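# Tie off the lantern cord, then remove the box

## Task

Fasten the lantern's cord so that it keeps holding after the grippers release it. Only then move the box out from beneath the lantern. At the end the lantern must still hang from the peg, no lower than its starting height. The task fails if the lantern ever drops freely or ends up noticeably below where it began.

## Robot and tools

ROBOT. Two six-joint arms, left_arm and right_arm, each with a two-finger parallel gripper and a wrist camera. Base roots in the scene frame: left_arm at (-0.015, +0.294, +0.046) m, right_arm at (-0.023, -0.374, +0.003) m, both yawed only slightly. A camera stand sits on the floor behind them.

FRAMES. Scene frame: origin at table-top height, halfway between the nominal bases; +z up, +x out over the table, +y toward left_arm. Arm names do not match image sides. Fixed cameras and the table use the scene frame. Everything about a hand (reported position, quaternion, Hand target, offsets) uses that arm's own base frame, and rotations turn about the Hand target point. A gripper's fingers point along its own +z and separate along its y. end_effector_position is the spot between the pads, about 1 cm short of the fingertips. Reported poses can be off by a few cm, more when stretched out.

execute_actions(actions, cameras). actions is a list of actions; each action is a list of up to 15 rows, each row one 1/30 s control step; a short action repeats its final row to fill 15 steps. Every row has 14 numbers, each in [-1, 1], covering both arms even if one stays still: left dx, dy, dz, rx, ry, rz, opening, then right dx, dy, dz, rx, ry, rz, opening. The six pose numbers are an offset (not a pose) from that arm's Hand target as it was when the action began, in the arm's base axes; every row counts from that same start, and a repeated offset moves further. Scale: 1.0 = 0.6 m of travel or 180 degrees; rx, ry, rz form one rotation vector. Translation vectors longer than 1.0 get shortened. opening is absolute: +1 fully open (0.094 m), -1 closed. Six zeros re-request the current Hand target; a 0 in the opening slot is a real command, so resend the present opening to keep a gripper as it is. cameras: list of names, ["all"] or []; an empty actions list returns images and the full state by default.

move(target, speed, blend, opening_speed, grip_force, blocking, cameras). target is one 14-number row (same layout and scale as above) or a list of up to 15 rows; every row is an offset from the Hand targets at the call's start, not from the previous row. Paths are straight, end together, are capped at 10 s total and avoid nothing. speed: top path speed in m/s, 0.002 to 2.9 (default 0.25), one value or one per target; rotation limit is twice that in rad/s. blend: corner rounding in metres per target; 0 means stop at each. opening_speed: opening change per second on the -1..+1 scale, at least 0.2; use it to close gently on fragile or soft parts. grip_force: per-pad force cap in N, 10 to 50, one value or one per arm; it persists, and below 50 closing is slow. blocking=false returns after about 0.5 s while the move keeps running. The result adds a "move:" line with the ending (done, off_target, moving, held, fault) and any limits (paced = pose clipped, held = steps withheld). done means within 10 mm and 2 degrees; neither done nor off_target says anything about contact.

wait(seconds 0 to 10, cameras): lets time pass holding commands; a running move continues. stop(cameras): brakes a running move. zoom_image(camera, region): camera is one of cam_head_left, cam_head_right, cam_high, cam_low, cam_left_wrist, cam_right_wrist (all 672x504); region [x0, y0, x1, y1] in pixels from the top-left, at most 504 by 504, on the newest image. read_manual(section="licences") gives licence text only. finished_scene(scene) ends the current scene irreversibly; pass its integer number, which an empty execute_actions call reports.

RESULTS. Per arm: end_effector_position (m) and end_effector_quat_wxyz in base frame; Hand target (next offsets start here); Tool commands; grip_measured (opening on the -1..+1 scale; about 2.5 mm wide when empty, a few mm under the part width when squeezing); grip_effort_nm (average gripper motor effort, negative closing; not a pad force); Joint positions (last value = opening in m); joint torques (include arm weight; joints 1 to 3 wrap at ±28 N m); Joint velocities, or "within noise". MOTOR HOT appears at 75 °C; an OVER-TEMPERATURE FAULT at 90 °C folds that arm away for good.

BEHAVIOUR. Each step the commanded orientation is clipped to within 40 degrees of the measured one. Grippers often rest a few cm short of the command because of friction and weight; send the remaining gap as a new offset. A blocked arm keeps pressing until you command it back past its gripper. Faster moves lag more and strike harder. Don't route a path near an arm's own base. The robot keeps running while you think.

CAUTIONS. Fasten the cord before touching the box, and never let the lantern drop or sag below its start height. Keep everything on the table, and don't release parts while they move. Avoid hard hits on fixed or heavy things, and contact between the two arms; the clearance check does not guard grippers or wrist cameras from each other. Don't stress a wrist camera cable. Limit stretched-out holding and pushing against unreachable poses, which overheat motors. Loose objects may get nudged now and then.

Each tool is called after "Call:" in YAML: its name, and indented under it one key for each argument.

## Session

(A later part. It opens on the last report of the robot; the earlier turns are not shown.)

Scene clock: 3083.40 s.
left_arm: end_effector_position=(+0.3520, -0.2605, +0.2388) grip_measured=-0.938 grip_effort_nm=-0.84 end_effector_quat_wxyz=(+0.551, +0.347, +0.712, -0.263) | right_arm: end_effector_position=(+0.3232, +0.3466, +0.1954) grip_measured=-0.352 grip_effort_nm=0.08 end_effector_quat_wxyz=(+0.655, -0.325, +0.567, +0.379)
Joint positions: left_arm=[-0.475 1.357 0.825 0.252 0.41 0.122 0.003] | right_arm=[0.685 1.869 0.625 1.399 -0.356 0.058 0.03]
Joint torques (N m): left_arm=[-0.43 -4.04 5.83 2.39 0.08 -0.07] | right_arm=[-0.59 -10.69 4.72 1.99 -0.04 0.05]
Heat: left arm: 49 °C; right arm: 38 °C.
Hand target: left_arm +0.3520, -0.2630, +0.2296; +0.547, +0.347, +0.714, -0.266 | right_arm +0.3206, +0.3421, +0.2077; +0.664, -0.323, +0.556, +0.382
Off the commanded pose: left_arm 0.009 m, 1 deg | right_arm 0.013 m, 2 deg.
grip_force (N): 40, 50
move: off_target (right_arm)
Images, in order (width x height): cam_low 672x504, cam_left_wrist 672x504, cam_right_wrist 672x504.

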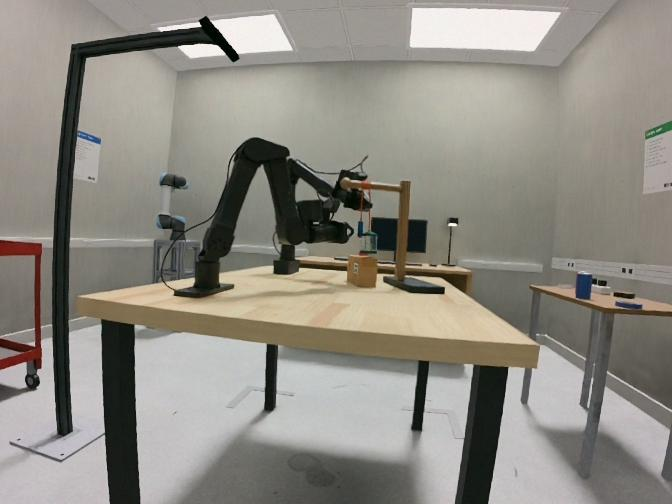

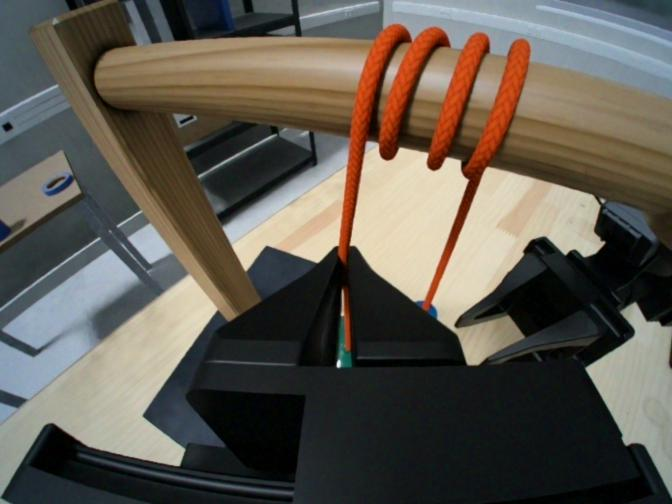

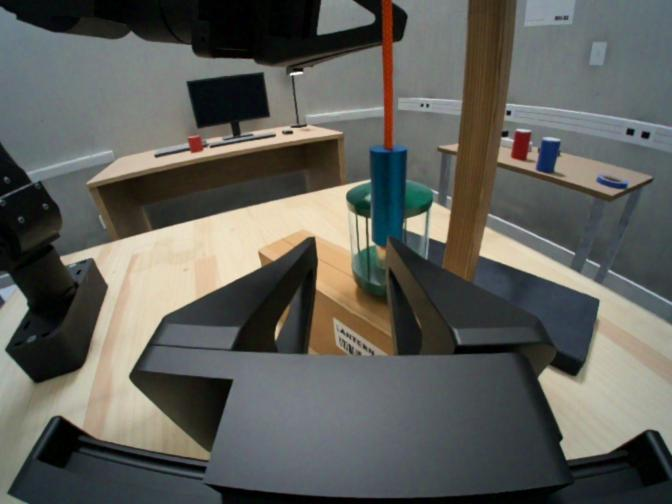

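Call:
move:
  target: [0, 0, -0.03, 0, 0, 0, -1, 0, 0, 0, 0, 0, 0, -0.35]
  speed: 0.03
  cameras: ["cam_low", "cam_right_wrist"]

Call:
zoom_image:
  camera: "cam_low"
  region: [340, 170, 440, 300]

Scene clock: 3102.00 s.
left_arm: end_effector_position=(+0.3536, -0.2623, +0.2375) grip_measured=-0.938 grip_effort_nm=-0.84 end_effector_quat_wxyz=(+0.573, +0.348, +0.693, -0.265) | right_arm: end_effector_position=(+0.3232, +0.3466, +0.1954) grip_measured=-0.352 grip_effort_nm=0.08 end_effector_quat_wxyz=(+0.655, -0.325, +0.567, +0.379)
Joint positions: left_arm=[-0.475 1.374 0.778 0.374 0.415 0.122 0.003] | right_arm=[0.685 1.869 0.625 1.399 -0.356 0.058 0.03]
Joint torques (N m): left_arm=[-0.44 -3.45 5.18 1.92 0.01 -0.07] | right_arm=[-0.59 -10.8 4.78 1.99 -0.02 0.03]
Heat: left arm: 47 °C; right arm: 38 °C.
Hand target: left_arm +0.3520, -0.2630, +0.2115; +0.547, +0.347, +0.714, -0.266 | right_arm +0.3206, +0.3421, +0.2077; +0.664, -0.323, +0.556, +0.382
Off the commanded pose: left_arm 0.026 m, 4 deg | right_arm 0.013 m, 2 deg.
grip_force (N): 40, 50
move: off_target (left_arm, right_arm)
Images, in order (width x height): cam_low 672x504, cam_right_wrist 672x504.

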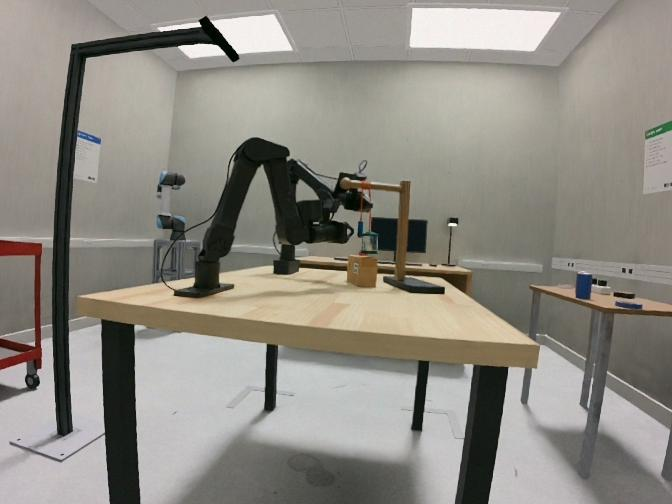

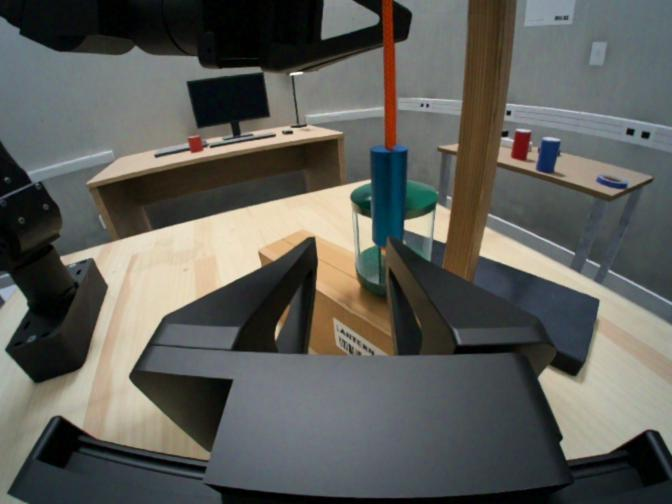

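Scaled by 3.877 from the camera's 672x504 image, which has a finer 960x720 frame.

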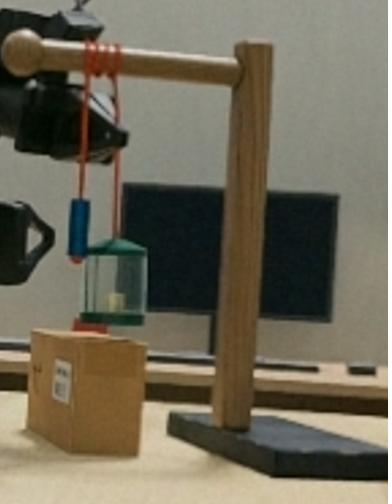

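Call:
move:
  target: [0, 0, -0.02, 0, 0, 0, -1, 0, 0, 0, 0, 0, 0, -0.35]
  speed: 0.03
  cameras: ["cam_low", "cam_left_wrist", "cam_right_wrist"]

Call:
zoom_image:
  camera: "cam_low"
  region: [340, 170, 440, 300]

Call:
zoom_image:
  camera: "cam_left_wrist"
  region: [250, 0, 590, 350]

Scene clock: 3112.67 s.
left_arm: end_effector_position=(+0.3544, -0.2631, +0.2369) grip_measured=-0.938 grip_effort_nm=-0.84 end_effector_quat_wxyz=(+0.588, +0.348, +0.680, -0.266) | right_arm: end_effector_position=(+0.3232, +0.3466, +0.1954) grip_measured=-0.352 grip_effort_nm=0.08 end_effector_quat_wxyz=(+0.655, -0.325, +0.567, +0.379)
Joint positions: left_arm=[-0.475 1.388 0.748 0.456 0.417 0.122 0.003] | right_arm=[0.685 1.869 0.625 1.399 -0.356 0.058 0.03]
Joint torques (N m): left_arm=[-0.39 -3.11 4.68 1.61 -0.04 -0.08] | right_arm=[-0.59 -10.77 4.77 1.98 -0.01 0.05]
Heat: left arm: 46 °C; right arm: 38 °C.
Hand target: left_arm +0.3520, -0.2630, +0.1995; +0.546, +0.347, +0.714, -0.266 | right_arm +0.3206, +0.3421, +0.2077; +0.664, -0.323, +0.556, +0.382
Off the commanded pose: left_arm 0.037 m, 6 deg | right_arm 0.013 m, 2 deg.
grip_force (N): 40, 50
move: off_target (left_arm, right_arm)
Images, in order (width x height): cam_low 672x504, cam_left_wrist 672x504, cam_right_wrist 672x504.

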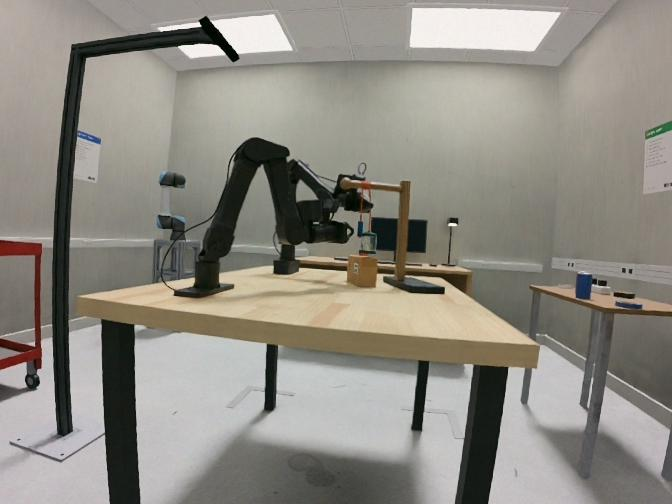

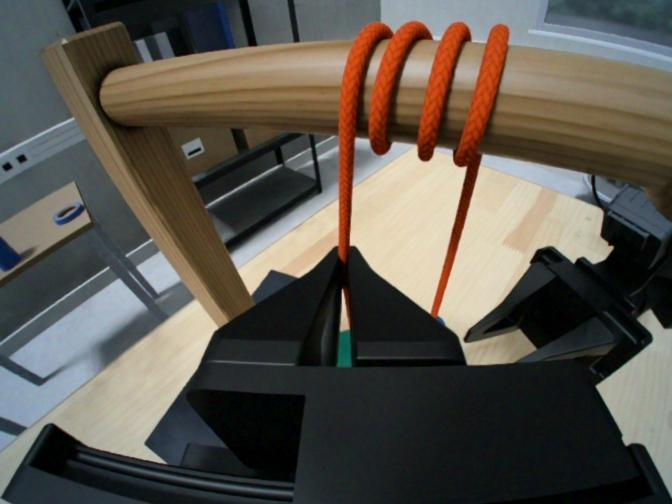

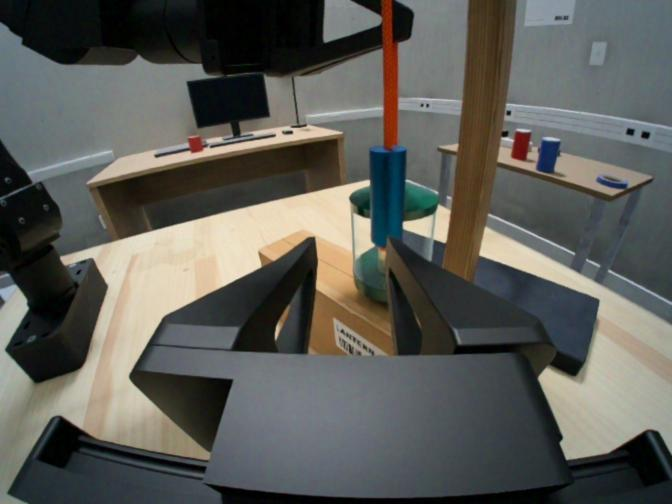

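Scaled by 3.877 from the camera's 672x504 image, which has a finer 960x720 frame.

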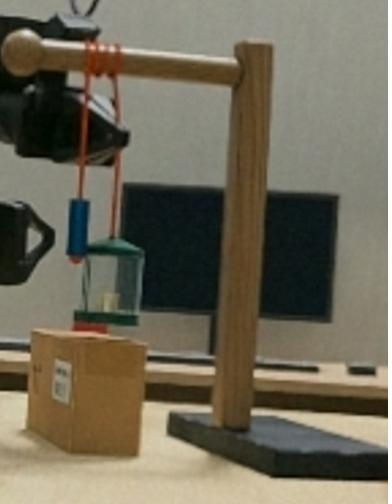

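Scaled by 1.440 from the camera's 672x504 image, which has a finer 960x720 frame.

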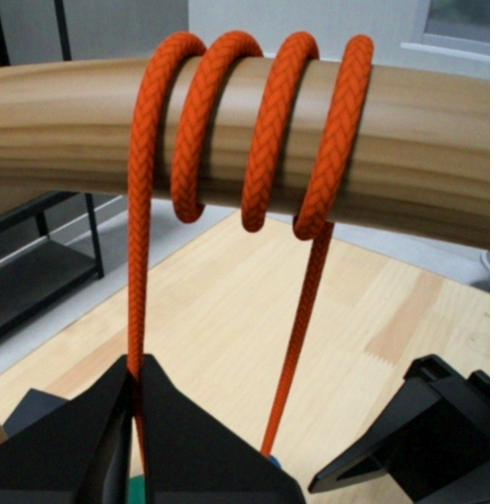

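Call:
move:
  target: [0, 0, 0.155, 0, 0, 0, -1, 0, 0, 0, 0, 0, 0, -0.35]
  speed: 0.04
  cameras: ["cam_low", "cam_left_wrist", "cam_right_wrist"]

Call:
zoom_image:
  camera: "cam_low"
  region: [340, 170, 440, 300]

Scene clock: 3140.37 s.
left_arm: end_effector_position=(+0.3505, -0.2600, +0.2434) grip_measured=-0.938 grip_effort_nm=-0.84 end_effector_quat_wxyz=(+0.497, +0.347, +0.751, -0.262) | right_arm: end_effector_position=(+0.3232, +0.3466, +0.1954) grip_measured=-0.352 grip_effort_nm=0.08 end_effector_quat_wxyz=(+0.655, -0.325, +0.567, +0.379)
Joint positions: left_arm=[-0.475 1.363 0.969 -0.019 0.411 0.122 0.003] | right_arm=[0.685 1.869 0.625 1.399 -0.356 0.058 0.03]
Joint torques (N m): left_arm=[-0.31 -9.31 11.08 2.4 0.13 -0.08] | right_arm=[-0.57 -10.73 4.79 1.97 -0.05 0.06]
Heat: left arm: 45 °C; right arm: 39 °C.
Hand target: left_arm +0.3520, -0.2630, +0.2927; +0.547, +0.347, +0.714, -0.266 | right_arm +0.3206, +0.3421, +0.2077; +0.664, -0.323, +0.556, +0.382
Off the commanded pose: left_arm 0.049 m, 7 deg | right_arm 0.013 m, 2 deg.
grip_force (N): 40, 50
move: off_target (left_arm, right_arm)
Images, in order (width x height): cam_low 672x504, cam_left_wrist 672x504, cam_right_wrist 672x504.

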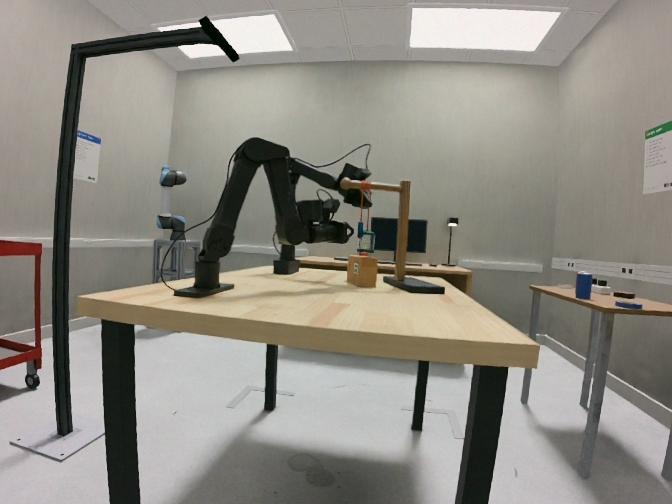

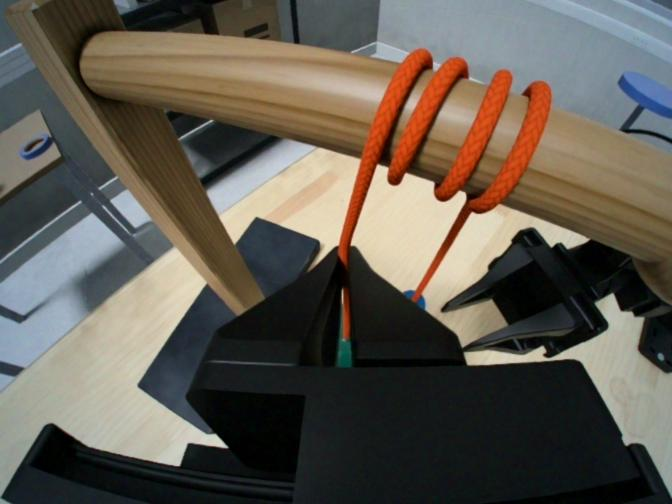

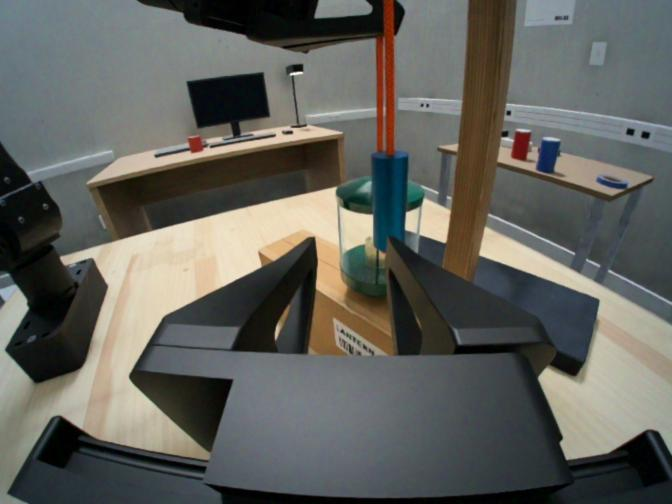

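Scaled by 3.877 from the camera's 672x504 image, which has a finer 960x720 frame.

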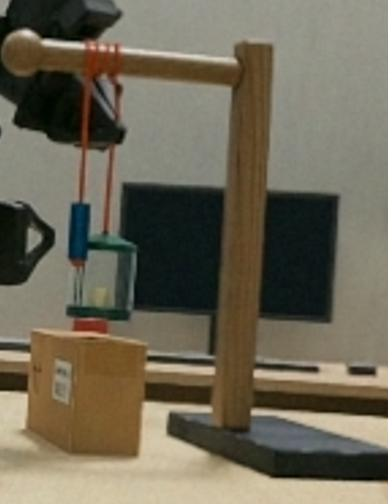

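Call:
move:
  target: [0, 0, 0.022, 0, 0, 0, -1, 0, 0, 0, 0, 0, 0, -0.35]
  speed: 0.04
  cameras: ["cam_low", "cam_left_wrist"]

Call:
zoom_image:
  camera: "cam_low"
  region: [340, 170, 440, 300]

Scene clock: 3147.03 s.
left_arm: end_effector_position=(+0.3511, -0.2601, +0.2592) grip_measured=-0.938 grip_effort_nm=-0.84 end_effector_quat_wxyz=(+0.500, +0.347, +0.749, -0.262) | right_arm: end_effector_position=(+0.3232, +0.3466, +0.1954) grip_measured=-0.352 grip_effort_nm=0.09 end_effector_quat_wxyz=(+0.655, -0.325, +0.567, +0.379)
Joint positions: left_arm=[-0.475 1.356 1.02 -0.072 0.41 0.122 0.003] | right_arm=[0.685 1.869 0.625 1.399 -0.356 0.058 0.03]
Joint torques (N m): left_arm=[-0.35 -8.84 11.07 2.42 0.11 -0.07] | right_arm=[-0.64 -10.74 4.77 1.98 -0.03 0.07]
Heat: left arm: 48 °C; right arm: 39 °C.
Hand target: left_arm +0.3520, -0.2630, +0.3058; +0.547, +0.347, +0.714, -0.266 | right_arm +0.3206, +0.3421, +0.2077; +0.664, -0.323, +0.556, +0.382
Off the commanded pose: left_arm 0.047 m, 7 deg | right_arm 0.013 m, 2 deg.
grip_force (N): 40, 50
move: off_target (left_arm, right_arm)
Images, in order (width x height): cam_low 672x504, cam_left_wrist 672x504.

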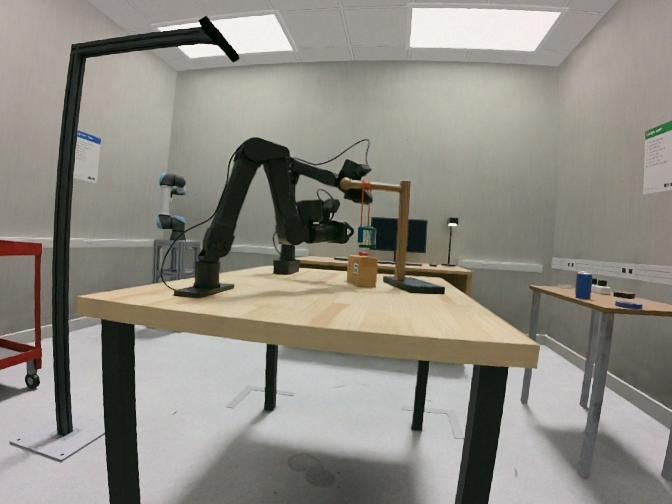

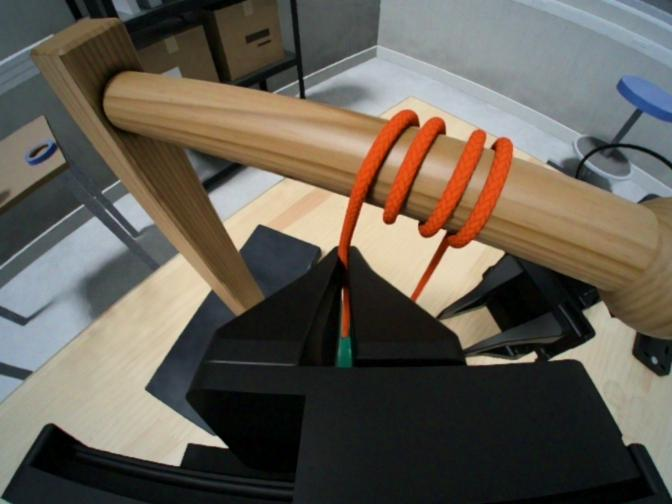

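Scaled by 3.877 from the camera's 672x504 image, which has a finer 960x720 frame.

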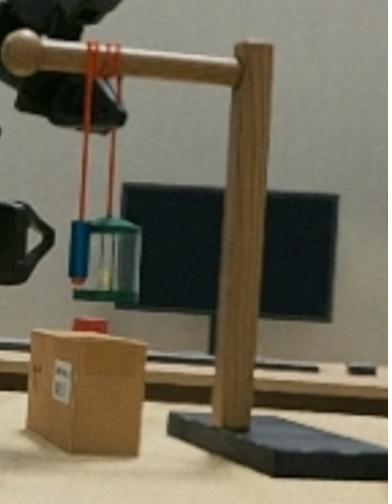

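Call:
execute_actions:
  actions: []
  cameras: ["cam_right_wrist", "cam_high"]

Call:
zoom_image:
  camera: "cam_right_wrist"
  region: [240, 0, 500, 330]

Call:
zoom_image:
  camera: "cam_high"
  region: [270, 110, 420, 260]

Scene clock: 3155.90 s.
left_arm: end_effector_position=(+0.3511, -0.2601, +0.2592) grip_measured=-0.938 grip_effort_nm=-0.84 end_effector_quat_wxyz=(+0.500, +0.347, +0.749, -0.262) | right_arm: end_effector_position=(+0.3232, +0.3466, +0.1954) grip_measured=-0.352 grip_effort_nm=0.09 end_effector_quat_wxyz=(+0.655, -0.325, +0.567, +0.379)
Joint positions: left_arm=[-0.475 1.356 1.02 -0.072 0.41 0.122 0.003] | right_arm=[0.685 1.869 0.625 1.399 -0.356 0.058 0.03]
Joint velocities: within noise
Joint torques (N m): left_arm=[-0.38 -8.76 11.14 2.4 0.11 -0.07] | right_arm=[-0.53 -10.8 4.83 1.95 -0.03 0.04]
Heat: left arm: 51 °C; right arm: 39 °C.
Hand target: left_arm +0.3520, -0.2630, +0.3059; +0.547, +0.347, +0.714, -0.266 | right_arm +0.3206, +0.3421, +0.2077; +0.664, -0.323, +0.556, +0.382
Tool commands: left_gripper/opening=-1.0 right_gripper/opening=-0.35
Off the commanded pose: left_arm 0.047 m, 7 deg | right_arm 0.013 m, 2 deg.
grip_force (N): 40, 50
Images, in order (width x height): cam_high 672x504, cam_right_wrist 672x504.

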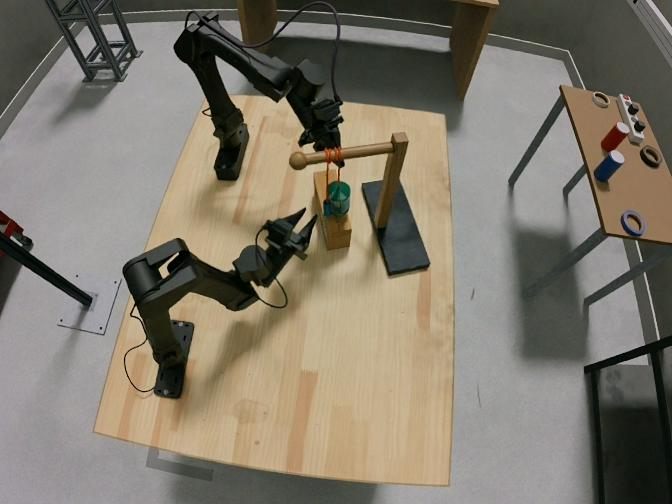

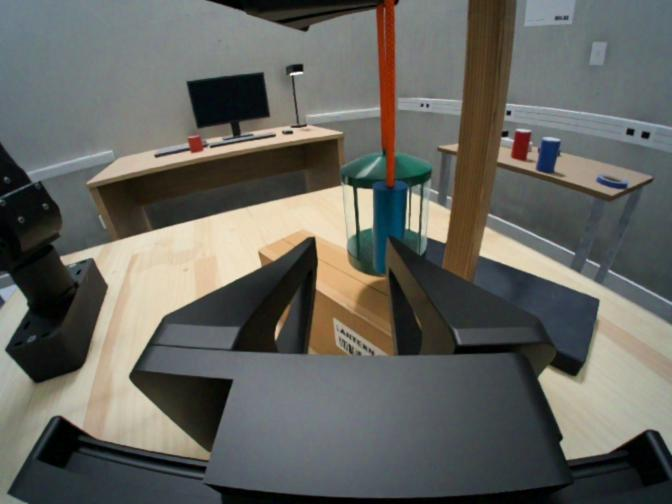

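Scaled by 1.527 from the camera's 672x504 image, which has a finer 960x720 frame.

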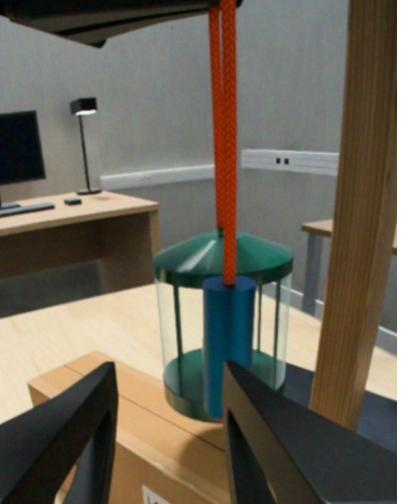

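Scaled by 3.360 from the camera's 672x504 image, which has a finer 960x720 frame.

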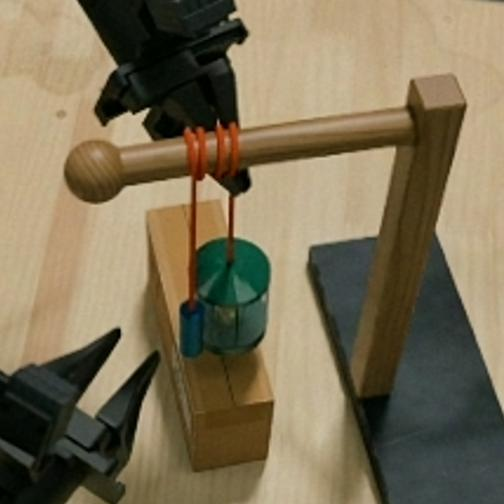

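Call:
execute_actions:
  actions: []
  cameras: ["cam_low", "cam_left_wrist"]

Scene clock: 3190.57 s.
left_arm: end_effector_position=(+0.3511, -0.2601, +0.2592) grip_measured=-0.938 grip_effort_nm=-0.84 end_effector_quat_wxyz=(+0.500, +0.347, +0.749, -0.262) | right_arm: end_effector_position=(+0.3232, +0.3466, +0.1954) grip_measured=-0.352 grip_effort_nm=0.08 end_effector_quat_wxyz=(+0.655, -0.325, +0.567, +0.379)
Joint positions: left_arm=[-0.475 1.356 1.02 -0.072 0.41 0.122 0.003] | right_arm=[0.685 1.869 0.625 1.399 -0.356 0.058 0.03]
Joint velocities: within noise
Joint torques (N m): left_arm=[-0.39 -8.81 11.08 2.41 0.11 -0.07] | right_arm=[-0.54 -10.76 4.77 1.97 -0.03 0.08]
Heat: left arm: 56 °C; right arm: 39 °C.
Hand target: left_arm +0.3520, -0.2630, +0.3059; +0.547, +0.347, +0.714, -0.266 | right_arm +0.3206, +0.3421, +0.2077; +0.664, -0.323, +0.556, +0.382
Tool commands: left_gripper/opening=-1.0 right_gripper/opening=-0.35
Off the commanded pose: left_arm 0.047 m, 7 deg | right_arm 0.013 m, 2 deg.
grip_force (N): 40, 50
Images, in order (width x height): cam_low 672x504, cam_left_wrist 672x504.

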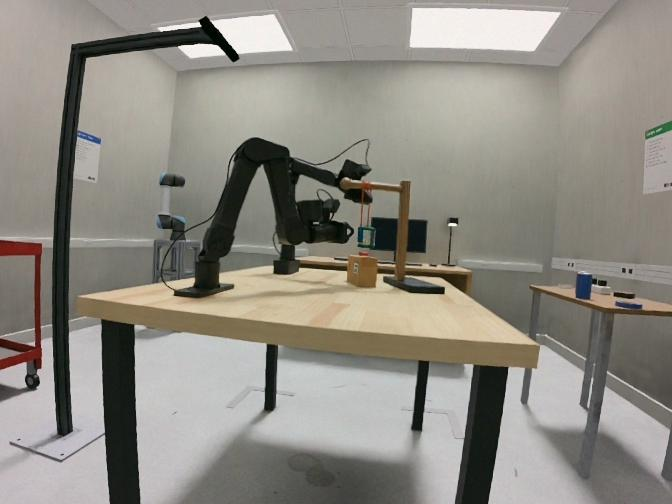

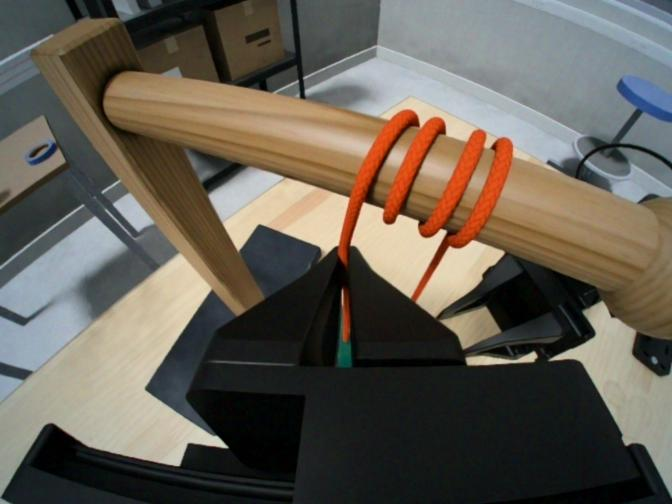

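Call:
move:
  target: [0,0,-0.05,0,0,0,-1,0,0,0,0,0,0,-0.35]
  speed: 0.05
  cameras: ["cam_low"]

Call:
zoom_image:
  camera: "cam_low"
  region: [340, 170, 440, 300]

Scene clock: 3198.57 s.
left_arm: end_effector_position=(+0.3538, -0.2615, +0.2585) grip_measured=-0.938 grip_effort_nm=-0.84 end_effector_quat_wxyz=(+0.520, +0.347, +0.735, -0.263) | right_arm: end_effector_position=(+0.3232, +0.3466, +0.1954) grip_measured=-0.352 grip_effort_nm=0.08 end_effector_quat_wxyz=(+0.655, -0.325, +0.567, +0.379)
Joint positions: left_arm=[-0.475 1.356 0.974 0.024 0.41 0.122 0.003] | right_arm=[0.685 1.869 0.625 1.399 -0.356 0.058 0.03]
Joint torques (N m): left_arm=[-0.39 -7.39 6.38 2.7 0.1 -0.05] | right_arm=[-0.54 -10.82 4.82 1.98 -0.03 0.06]
Heat: left arm: 57 °C; right arm: 39 °C.
Hand target: left_arm +0.3520, -0.2630, +0.2757; +0.547, +0.347, +0.714, -0.266 | right_arm +0.3206, +0.3421, +0.2077; +0.664, -0.323, +0.556, +0.382
Off the commanded pose: left_arm 0.017 m, 4 deg | right_arm 0.013 m, 2 deg.
grip_force (N): 40, 50
move: off_target (left_arm, right_arm)
Images, in order (width x height): cam_low 672x504.

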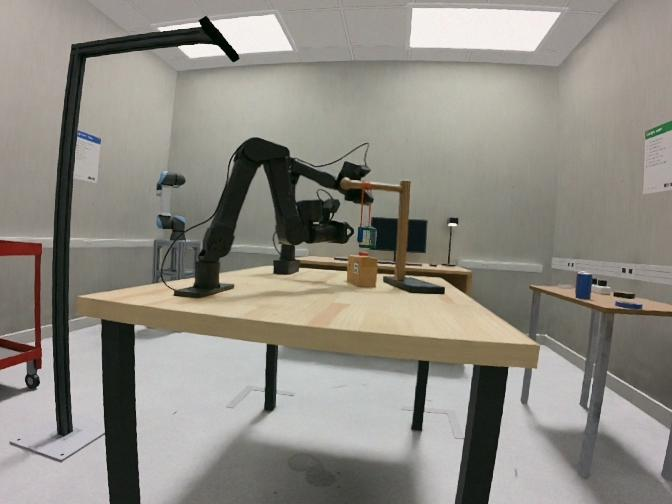

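Scaled by 3.877 from the camera's 672x504 image, which has a finer 960x720 frame.

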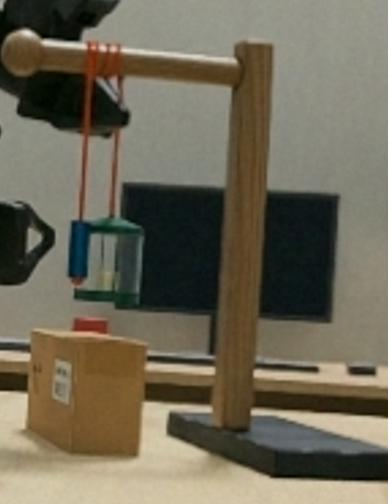

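Call:
move:
  target: [0,0,-0.03,0,0,0,-1,0,0,0,0,0,0,-0.35]
  speed: 0.05
  cameras: ["cam_low"]

Call:
zoom_image:
  camera: "cam_low"
  region: [340, 170, 440, 300]

Scene clock: 3215.70 s.
left_arm: end_effector_position=(+0.3555, -0.2625, +0.2576) grip_measured=-0.938 grip_effort_nm=-0.84 end_effector_quat_wxyz=(+0.543, +0.347, +0.718, -0.264) | right_arm: end_effector_position=(+0.3232, +0.3466, +0.1954) grip_measured=-0.352 grip_effort_nm=0.08 end_effector_quat_wxyz=(+0.655, -0.325, +0.567, +0.379)
Joint positions: left_arm=[-0.475 1.356 0.919 0.137 0.411 0.122 0.003] | right_arm=[0.685 1.869 0.625 1.399 -0.356 0.058 0.03]
Joint torques (N m): left_arm=[-0.36 -6.23 5.86 2.31 0.07 -0.06] | right_arm=[-0.5 -10.73 4.81 1.99 -0.02 0.05]
Heat: left arm: 52 °C; right arm: 39 °C.
Hand target: left_arm +0.3520, -0.2630, +0.2579; +0.547, +0.347, +0.714, -0.266 | right_arm +0.3206, +0.3421, +0.2077; +0.664, -0.323, +0.556, +0.382
Off the commanded pose: left_arm 0.004 m, 1 deg | right_arm 0.013 m, 2 deg.
grip_force (N): 40, 50
move: off_target (right_arm)
Images, in order (width x height): cam_low 672x504.

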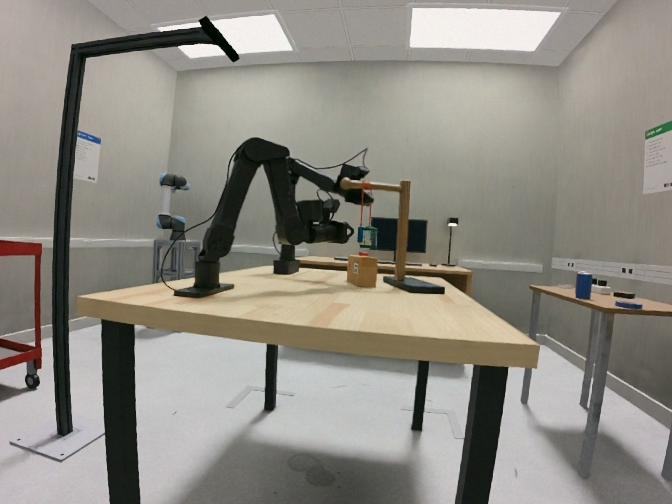

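Scaled by 3.877 from the camera's 672x504 image, which has a finer 960x720 frame.

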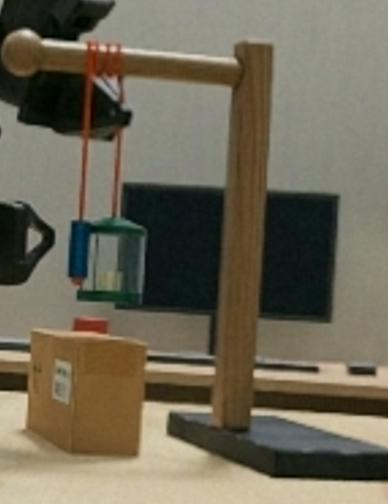

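Call:
move:
  target: [0,0,-0.025,0,0,0,-1,0,0,0,0,0,0,-0.35]
  speed: 0.05
  cameras: ["cam_low"]

Call:
zoom_image:
  camera: "cam_low"
  region: [340, 170, 440, 300]

Scene clock: 3223.03 s.
left_arm: end_effector_position=(+0.3555, -0.2631, +0.2567) grip_measured=-0.938 grip_effort_nm=-0.84 end_effector_quat_wxyz=(+0.561, +0.347, +0.703, -0.265) | right_arm: end_effector_position=(+0.3232, +0.3466, +0.1954) grip_measured=-0.352 grip_effort_nm=0.08 end_effector_quat_wxyz=(+0.655, -0.325, +0.567, +0.379)
Joint positions: left_arm=[-0.475 1.356 0.874 0.227 0.413 0.122 0.003] | right_arm=[0.685 1.869 0.625 1.399 -0.356 0.058 0.03]
Joint torques (N m): left_arm=[-0.32 -5.11 5.44 2.04 0.04 -0.06] | right_arm=[-0.5 -10.71 4.78 1.97 -0.01 0.05]
Heat: left arm: 50 °C; right arm: 39 °C.
Hand target: left_arm +0.3521, -0.2629, +0.2429; +0.547, +0.347, +0.714, -0.266 | right_arm +0.3206, +0.3421, +0.2077; +0.664, -0.323, +0.556, +0.382
Off the commanded pose: left_arm 0.014 m, 2 deg | right_arm 0.013 m, 2 deg.
grip_force (N): 40, 50
move: off_target (left_arm, right_arm)
Images, in order (width x height): cam_low 672x504.

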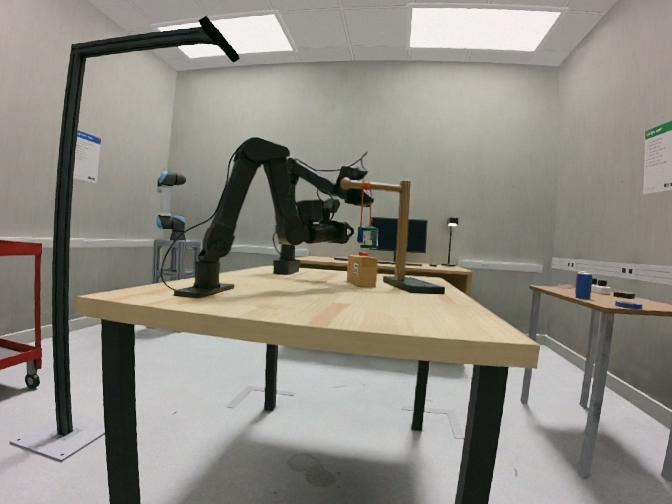

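Scaled by 3.877 from the camera's 672x504 image, which has a finer 960x720 frame.

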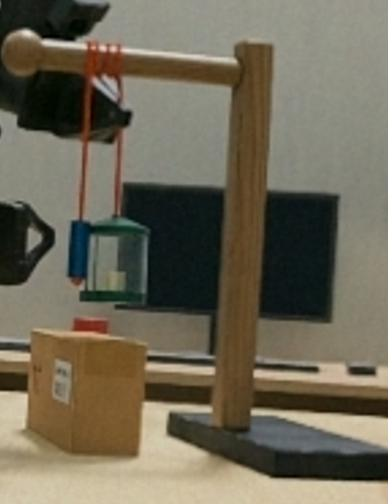

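Call:
move:
  target: [0,0,-0.025,0,0,0,-1,0,0,0,0,0,0,-0.35]
  speed: 0.05
  cameras: ["cam_low", "cam_left_wrist"]

Call:
zoom_image:
  camera: "cam_low"
  region: [340, 170, 440, 300]

Scene clock: 3232.63 s.
left_arm: end_effector_position=(+0.3547, -0.2630, +0.2559) grip_measured=-0.938 grip_effort_nm=-0.84 end_effector_quat_wxyz=(+0.577, +0.347, +0.690, -0.266) | right_arm: end_effector_position=(+0.3232, +0.3466, +0.1954) grip_measured=-0.352 grip_effort_nm=0.08 end_effector_quat_wxyz=(+0.655, -0.325, +0.567, +0.379)
Joint positions: left_arm=[-0.475 1.356 0.83 0.314 0.415 0.122 0.003] | right_arm=[0.685 1.869 0.625 1.399 -0.356 0.058 0.03]
Joint torques (N m): left_arm=[-0.38 -3.88 5.04 1.77 0 -0.06] | right_arm=[-0.68 -10.78 4.77 1.99 -0.04 0.04]
Heat: left arm: 49 °C; right arm: 39 °C.
Hand target: left_arm +0.3520, -0.2629, +0.2278; +0.547, +0.347, +0.714, -0.266 | right_arm +0.3206, +0.3421, +0.2077; +0.664, -0.323, +0.556, +0.382
Off the commanded pose: left_arm 0.028 m, 4 deg | right_arm 0.013 m, 2 deg.
grip_force (N): 40, 50
move: off_target (left_arm, right_arm)
Images, in order (width x height): cam_low 672x504, cam_left_wrist 672x504.

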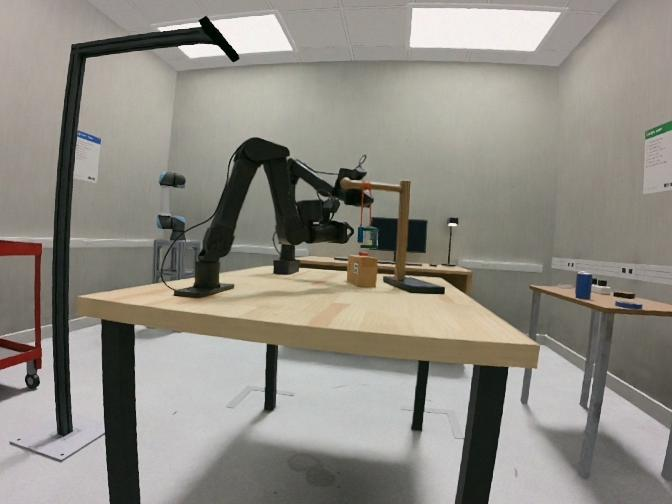

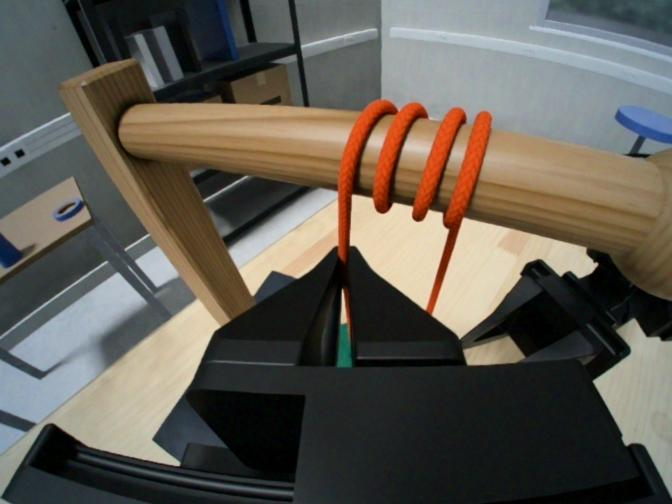

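Scaled by 3.877 from the camera's 672x504 image, which has a finer 960x720 frame.

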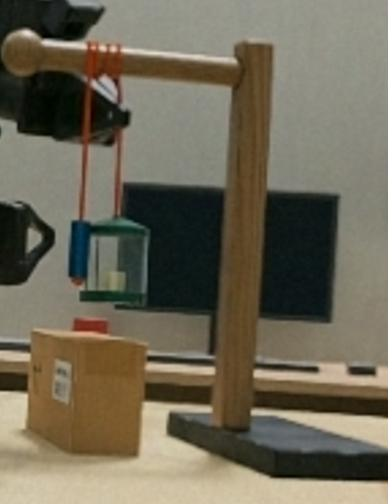

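Call:
move:
  target: [0,0,-0.02,0,0,0,-1,0,0,0,0,0,0,-0.35]
  speed: 0.05
  cameras: ["cam_low", "cam_left_wrist"]

Call:
zoom_image:
  camera: "cam_low"
  region: [340, 170, 440, 300]

Scene clock: 3240.67 s.
left_arm: end_effector_position=(+0.3536, -0.2626, +0.2550) grip_measured=-0.938 grip_effort_nm=-0.84 end_effector_quat_wxyz=(+0.590, +0.347, +0.679, -0.266) | right_arm: end_effector_position=(+0.3232, +0.3466, +0.1954) grip_measured=-0.352 grip_effort_nm=0.08 end_effector_quat_wxyz=(+0.655, -0.325, +0.567, +0.379)
Joint positions: left_arm=[-0.475 1.356 0.794 0.383 0.415 0.122 0.003] | right_arm=[0.685 1.869 0.625 1.399 -0.356 0.058 0.03]
Joint torques (N m): left_arm=[-0.36 -2.74 4.78 1.61 0 -0.05] | right_arm=[-0.51 -10.73 4.82 1.98 0 0.05]
Heat: left arm: 48 °C; right arm: 39 °C.
Hand target: left_arm +0.3520, -0.2629, +0.2157; +0.547, +0.347, +0.714, -0.266 | right_arm +0.3206, +0.3421, +0.2077; +0.664, -0.323, +0.556, +0.382
Off the commanded pose: left_arm 0.039 m, 6 deg | right_arm 0.013 m, 2 deg.
grip_force (N): 40, 50
move: off_target (left_arm, right_arm)
Images, in order (width x height): cam_low 672x504, cam_left_wrist 672x504.

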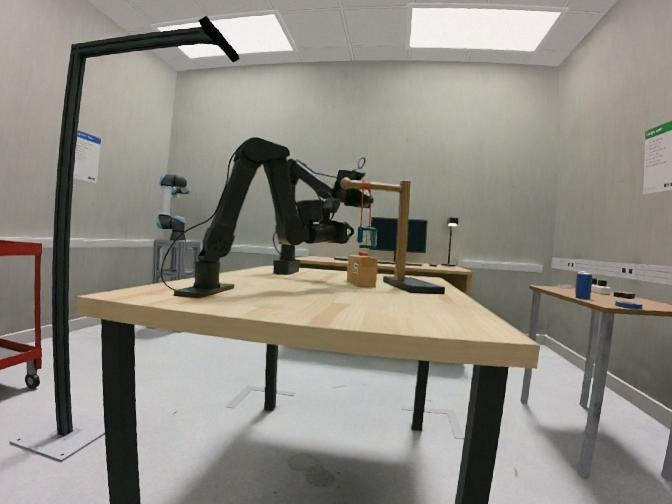

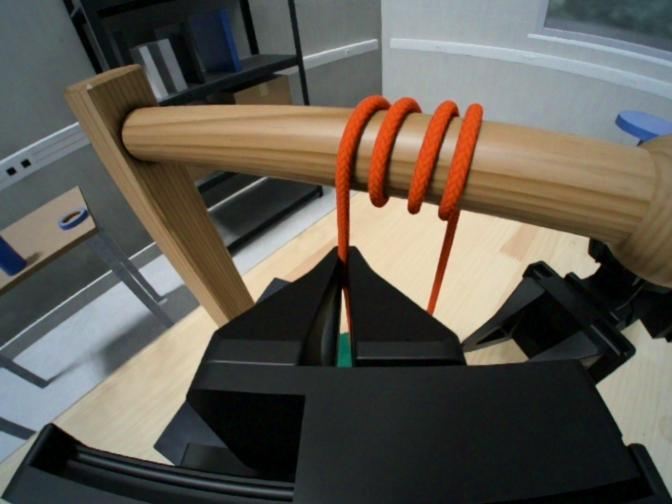

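Scaled by 3.877 from the camera's 672x504 image, which has a finer 960x720 frame.

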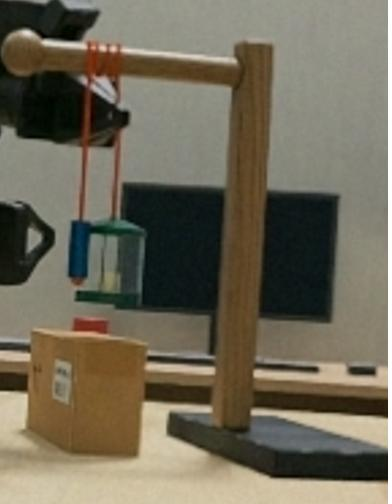

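Call:
move:
  target: [0,0,-0.015,0,0,0,-1,0,0,0,0,0,0,-0.35]
  speed: 0.04
  cameras: ["cam_low"]

Call:
zoom_image:
  camera: "cam_low"
  region: [340, 170, 440, 300]

Scene clock: 3264.20 s.
left_arm: end_effector_position=(+0.3541, -0.2630, +0.2546) grip_measured=-0.938 grip_effort_nm=-0.84 end_effector_quat_wxyz=(+0.601, +0.347, +0.669, -0.266) | right_arm: end_effector_position=(+0.3232, +0.3466, +0.1954) grip_measured=-0.352 grip_effort_nm=0.08 end_effector_quat_wxyz=(+0.655, -0.325, +0.567, +0.379)
Joint positions: left_arm=[-0.475 1.364 0.77 0.445 0.416 0.122 0.003] | right_arm=[0.685 1.869 0.625 1.399 -0.356 0.058 0.03]
Joint torques (N m): left_arm=[-0.4 -2.63 4.44 1.37 -0.03 -0.06] | right_arm=[-0.54 -10.81 4.74 1.99 -0.02 0.05]
Heat: left arm: 46 °C; right arm: 39 °C.
Hand target: left_arm +0.3520, -0.2629, +0.2068; +0.547, +0.347, +0.714, -0.266 | right_arm +0.3206, +0.3421, +0.2077; +0.664, -0.323, +0.556, +0.382
Off the commanded pose: left_arm 0.048 m, 8 deg | right_arm 0.013 m, 2 deg.
grip_force (N): 40, 50
move: off_target (left_arm, right_arm)
Images, in order (width x height): cam_low 672x504.

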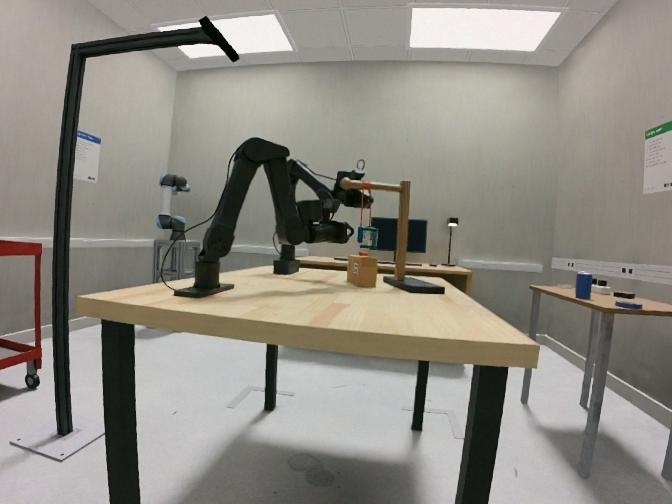

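Scaled by 3.877 from the camera's 672x504 image, which has a finer 960x720 frame.

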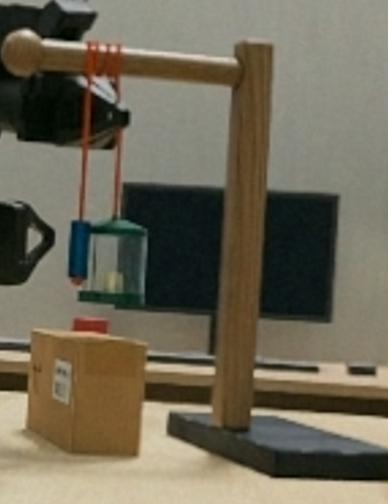

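Call:
move:
  target: [0,0,-0.012,0,0,0,-1,0,0,0,0,0,0,-0.35]
  speed: 0.04
  cameras: ["cam_low", "cam_left_wrist"]

Call:
zoom_image:
  camera: "cam_low"
  region: [340, 170, 440, 300]

Scene clock: 3278.13 s.
left_arm: end_effector_position=(+0.3541, -0.2632, +0.2539) grip_measured=-0.938 grip_effort_nm=-0.84 end_effector_quat_wxyz=(+0.609, +0.347, +0.661, -0.267) | right_arm: end_effector_position=(+0.3232, +0.3466, +0.1954) grip_measured=-0.352 grip_effort_nm=0.09 end_effector_quat_wxyz=(+0.655, -0.325, +0.567, +0.379)
Joint positions: left_arm=[-0.475 1.372 0.751 0.495 0.417 0.122 0.003] | right_arm=[0.685 1.869 0.625 1.399 -0.356 0.058 0.03]
Joint torques (N m): left_arm=[-0.31 -2.4 4.15 1.19 -0.04 -0.06] | right_arm=[-0.53 -10.73 4.79 1.99 -0.03 0.04]
Heat: left arm: 45 °C; right arm: 39 °C.
Hand target: left_arm +0.3520, -0.2629, +0.1995; +0.546, +0.347, +0.714, -0.266 | right_arm +0.3206, +0.3421, +0.2077; +0.664, -0.323, +0.556, +0.382
Off the commanded pose: left_arm 0.054 m, 9 deg | right_arm 0.013 m, 2 deg.
grip_force (N): 40, 50
move: off_target (left_arm, right_arm)
Images, in order (width x height): cam_low 672x504, cam_left_wrist 672x504.

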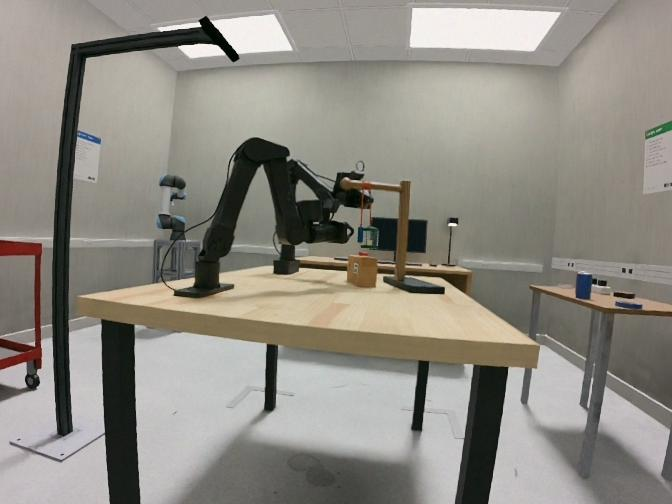

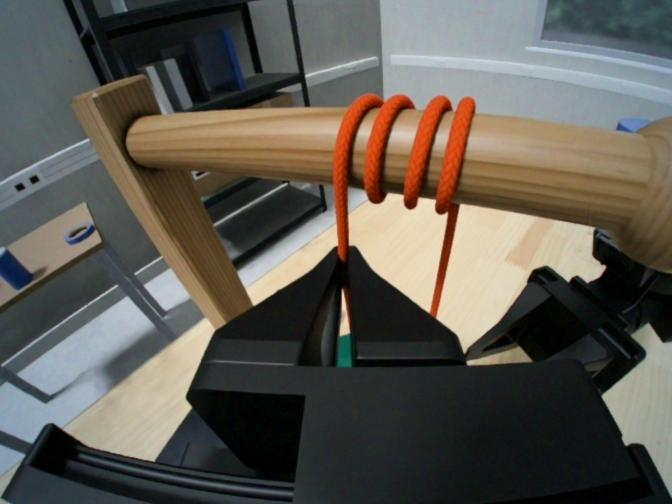

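Scaled by 3.877 from the camera's 672x504 image, which has a finer 960x720 frame.

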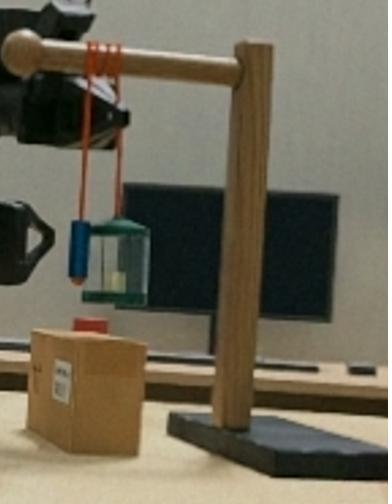

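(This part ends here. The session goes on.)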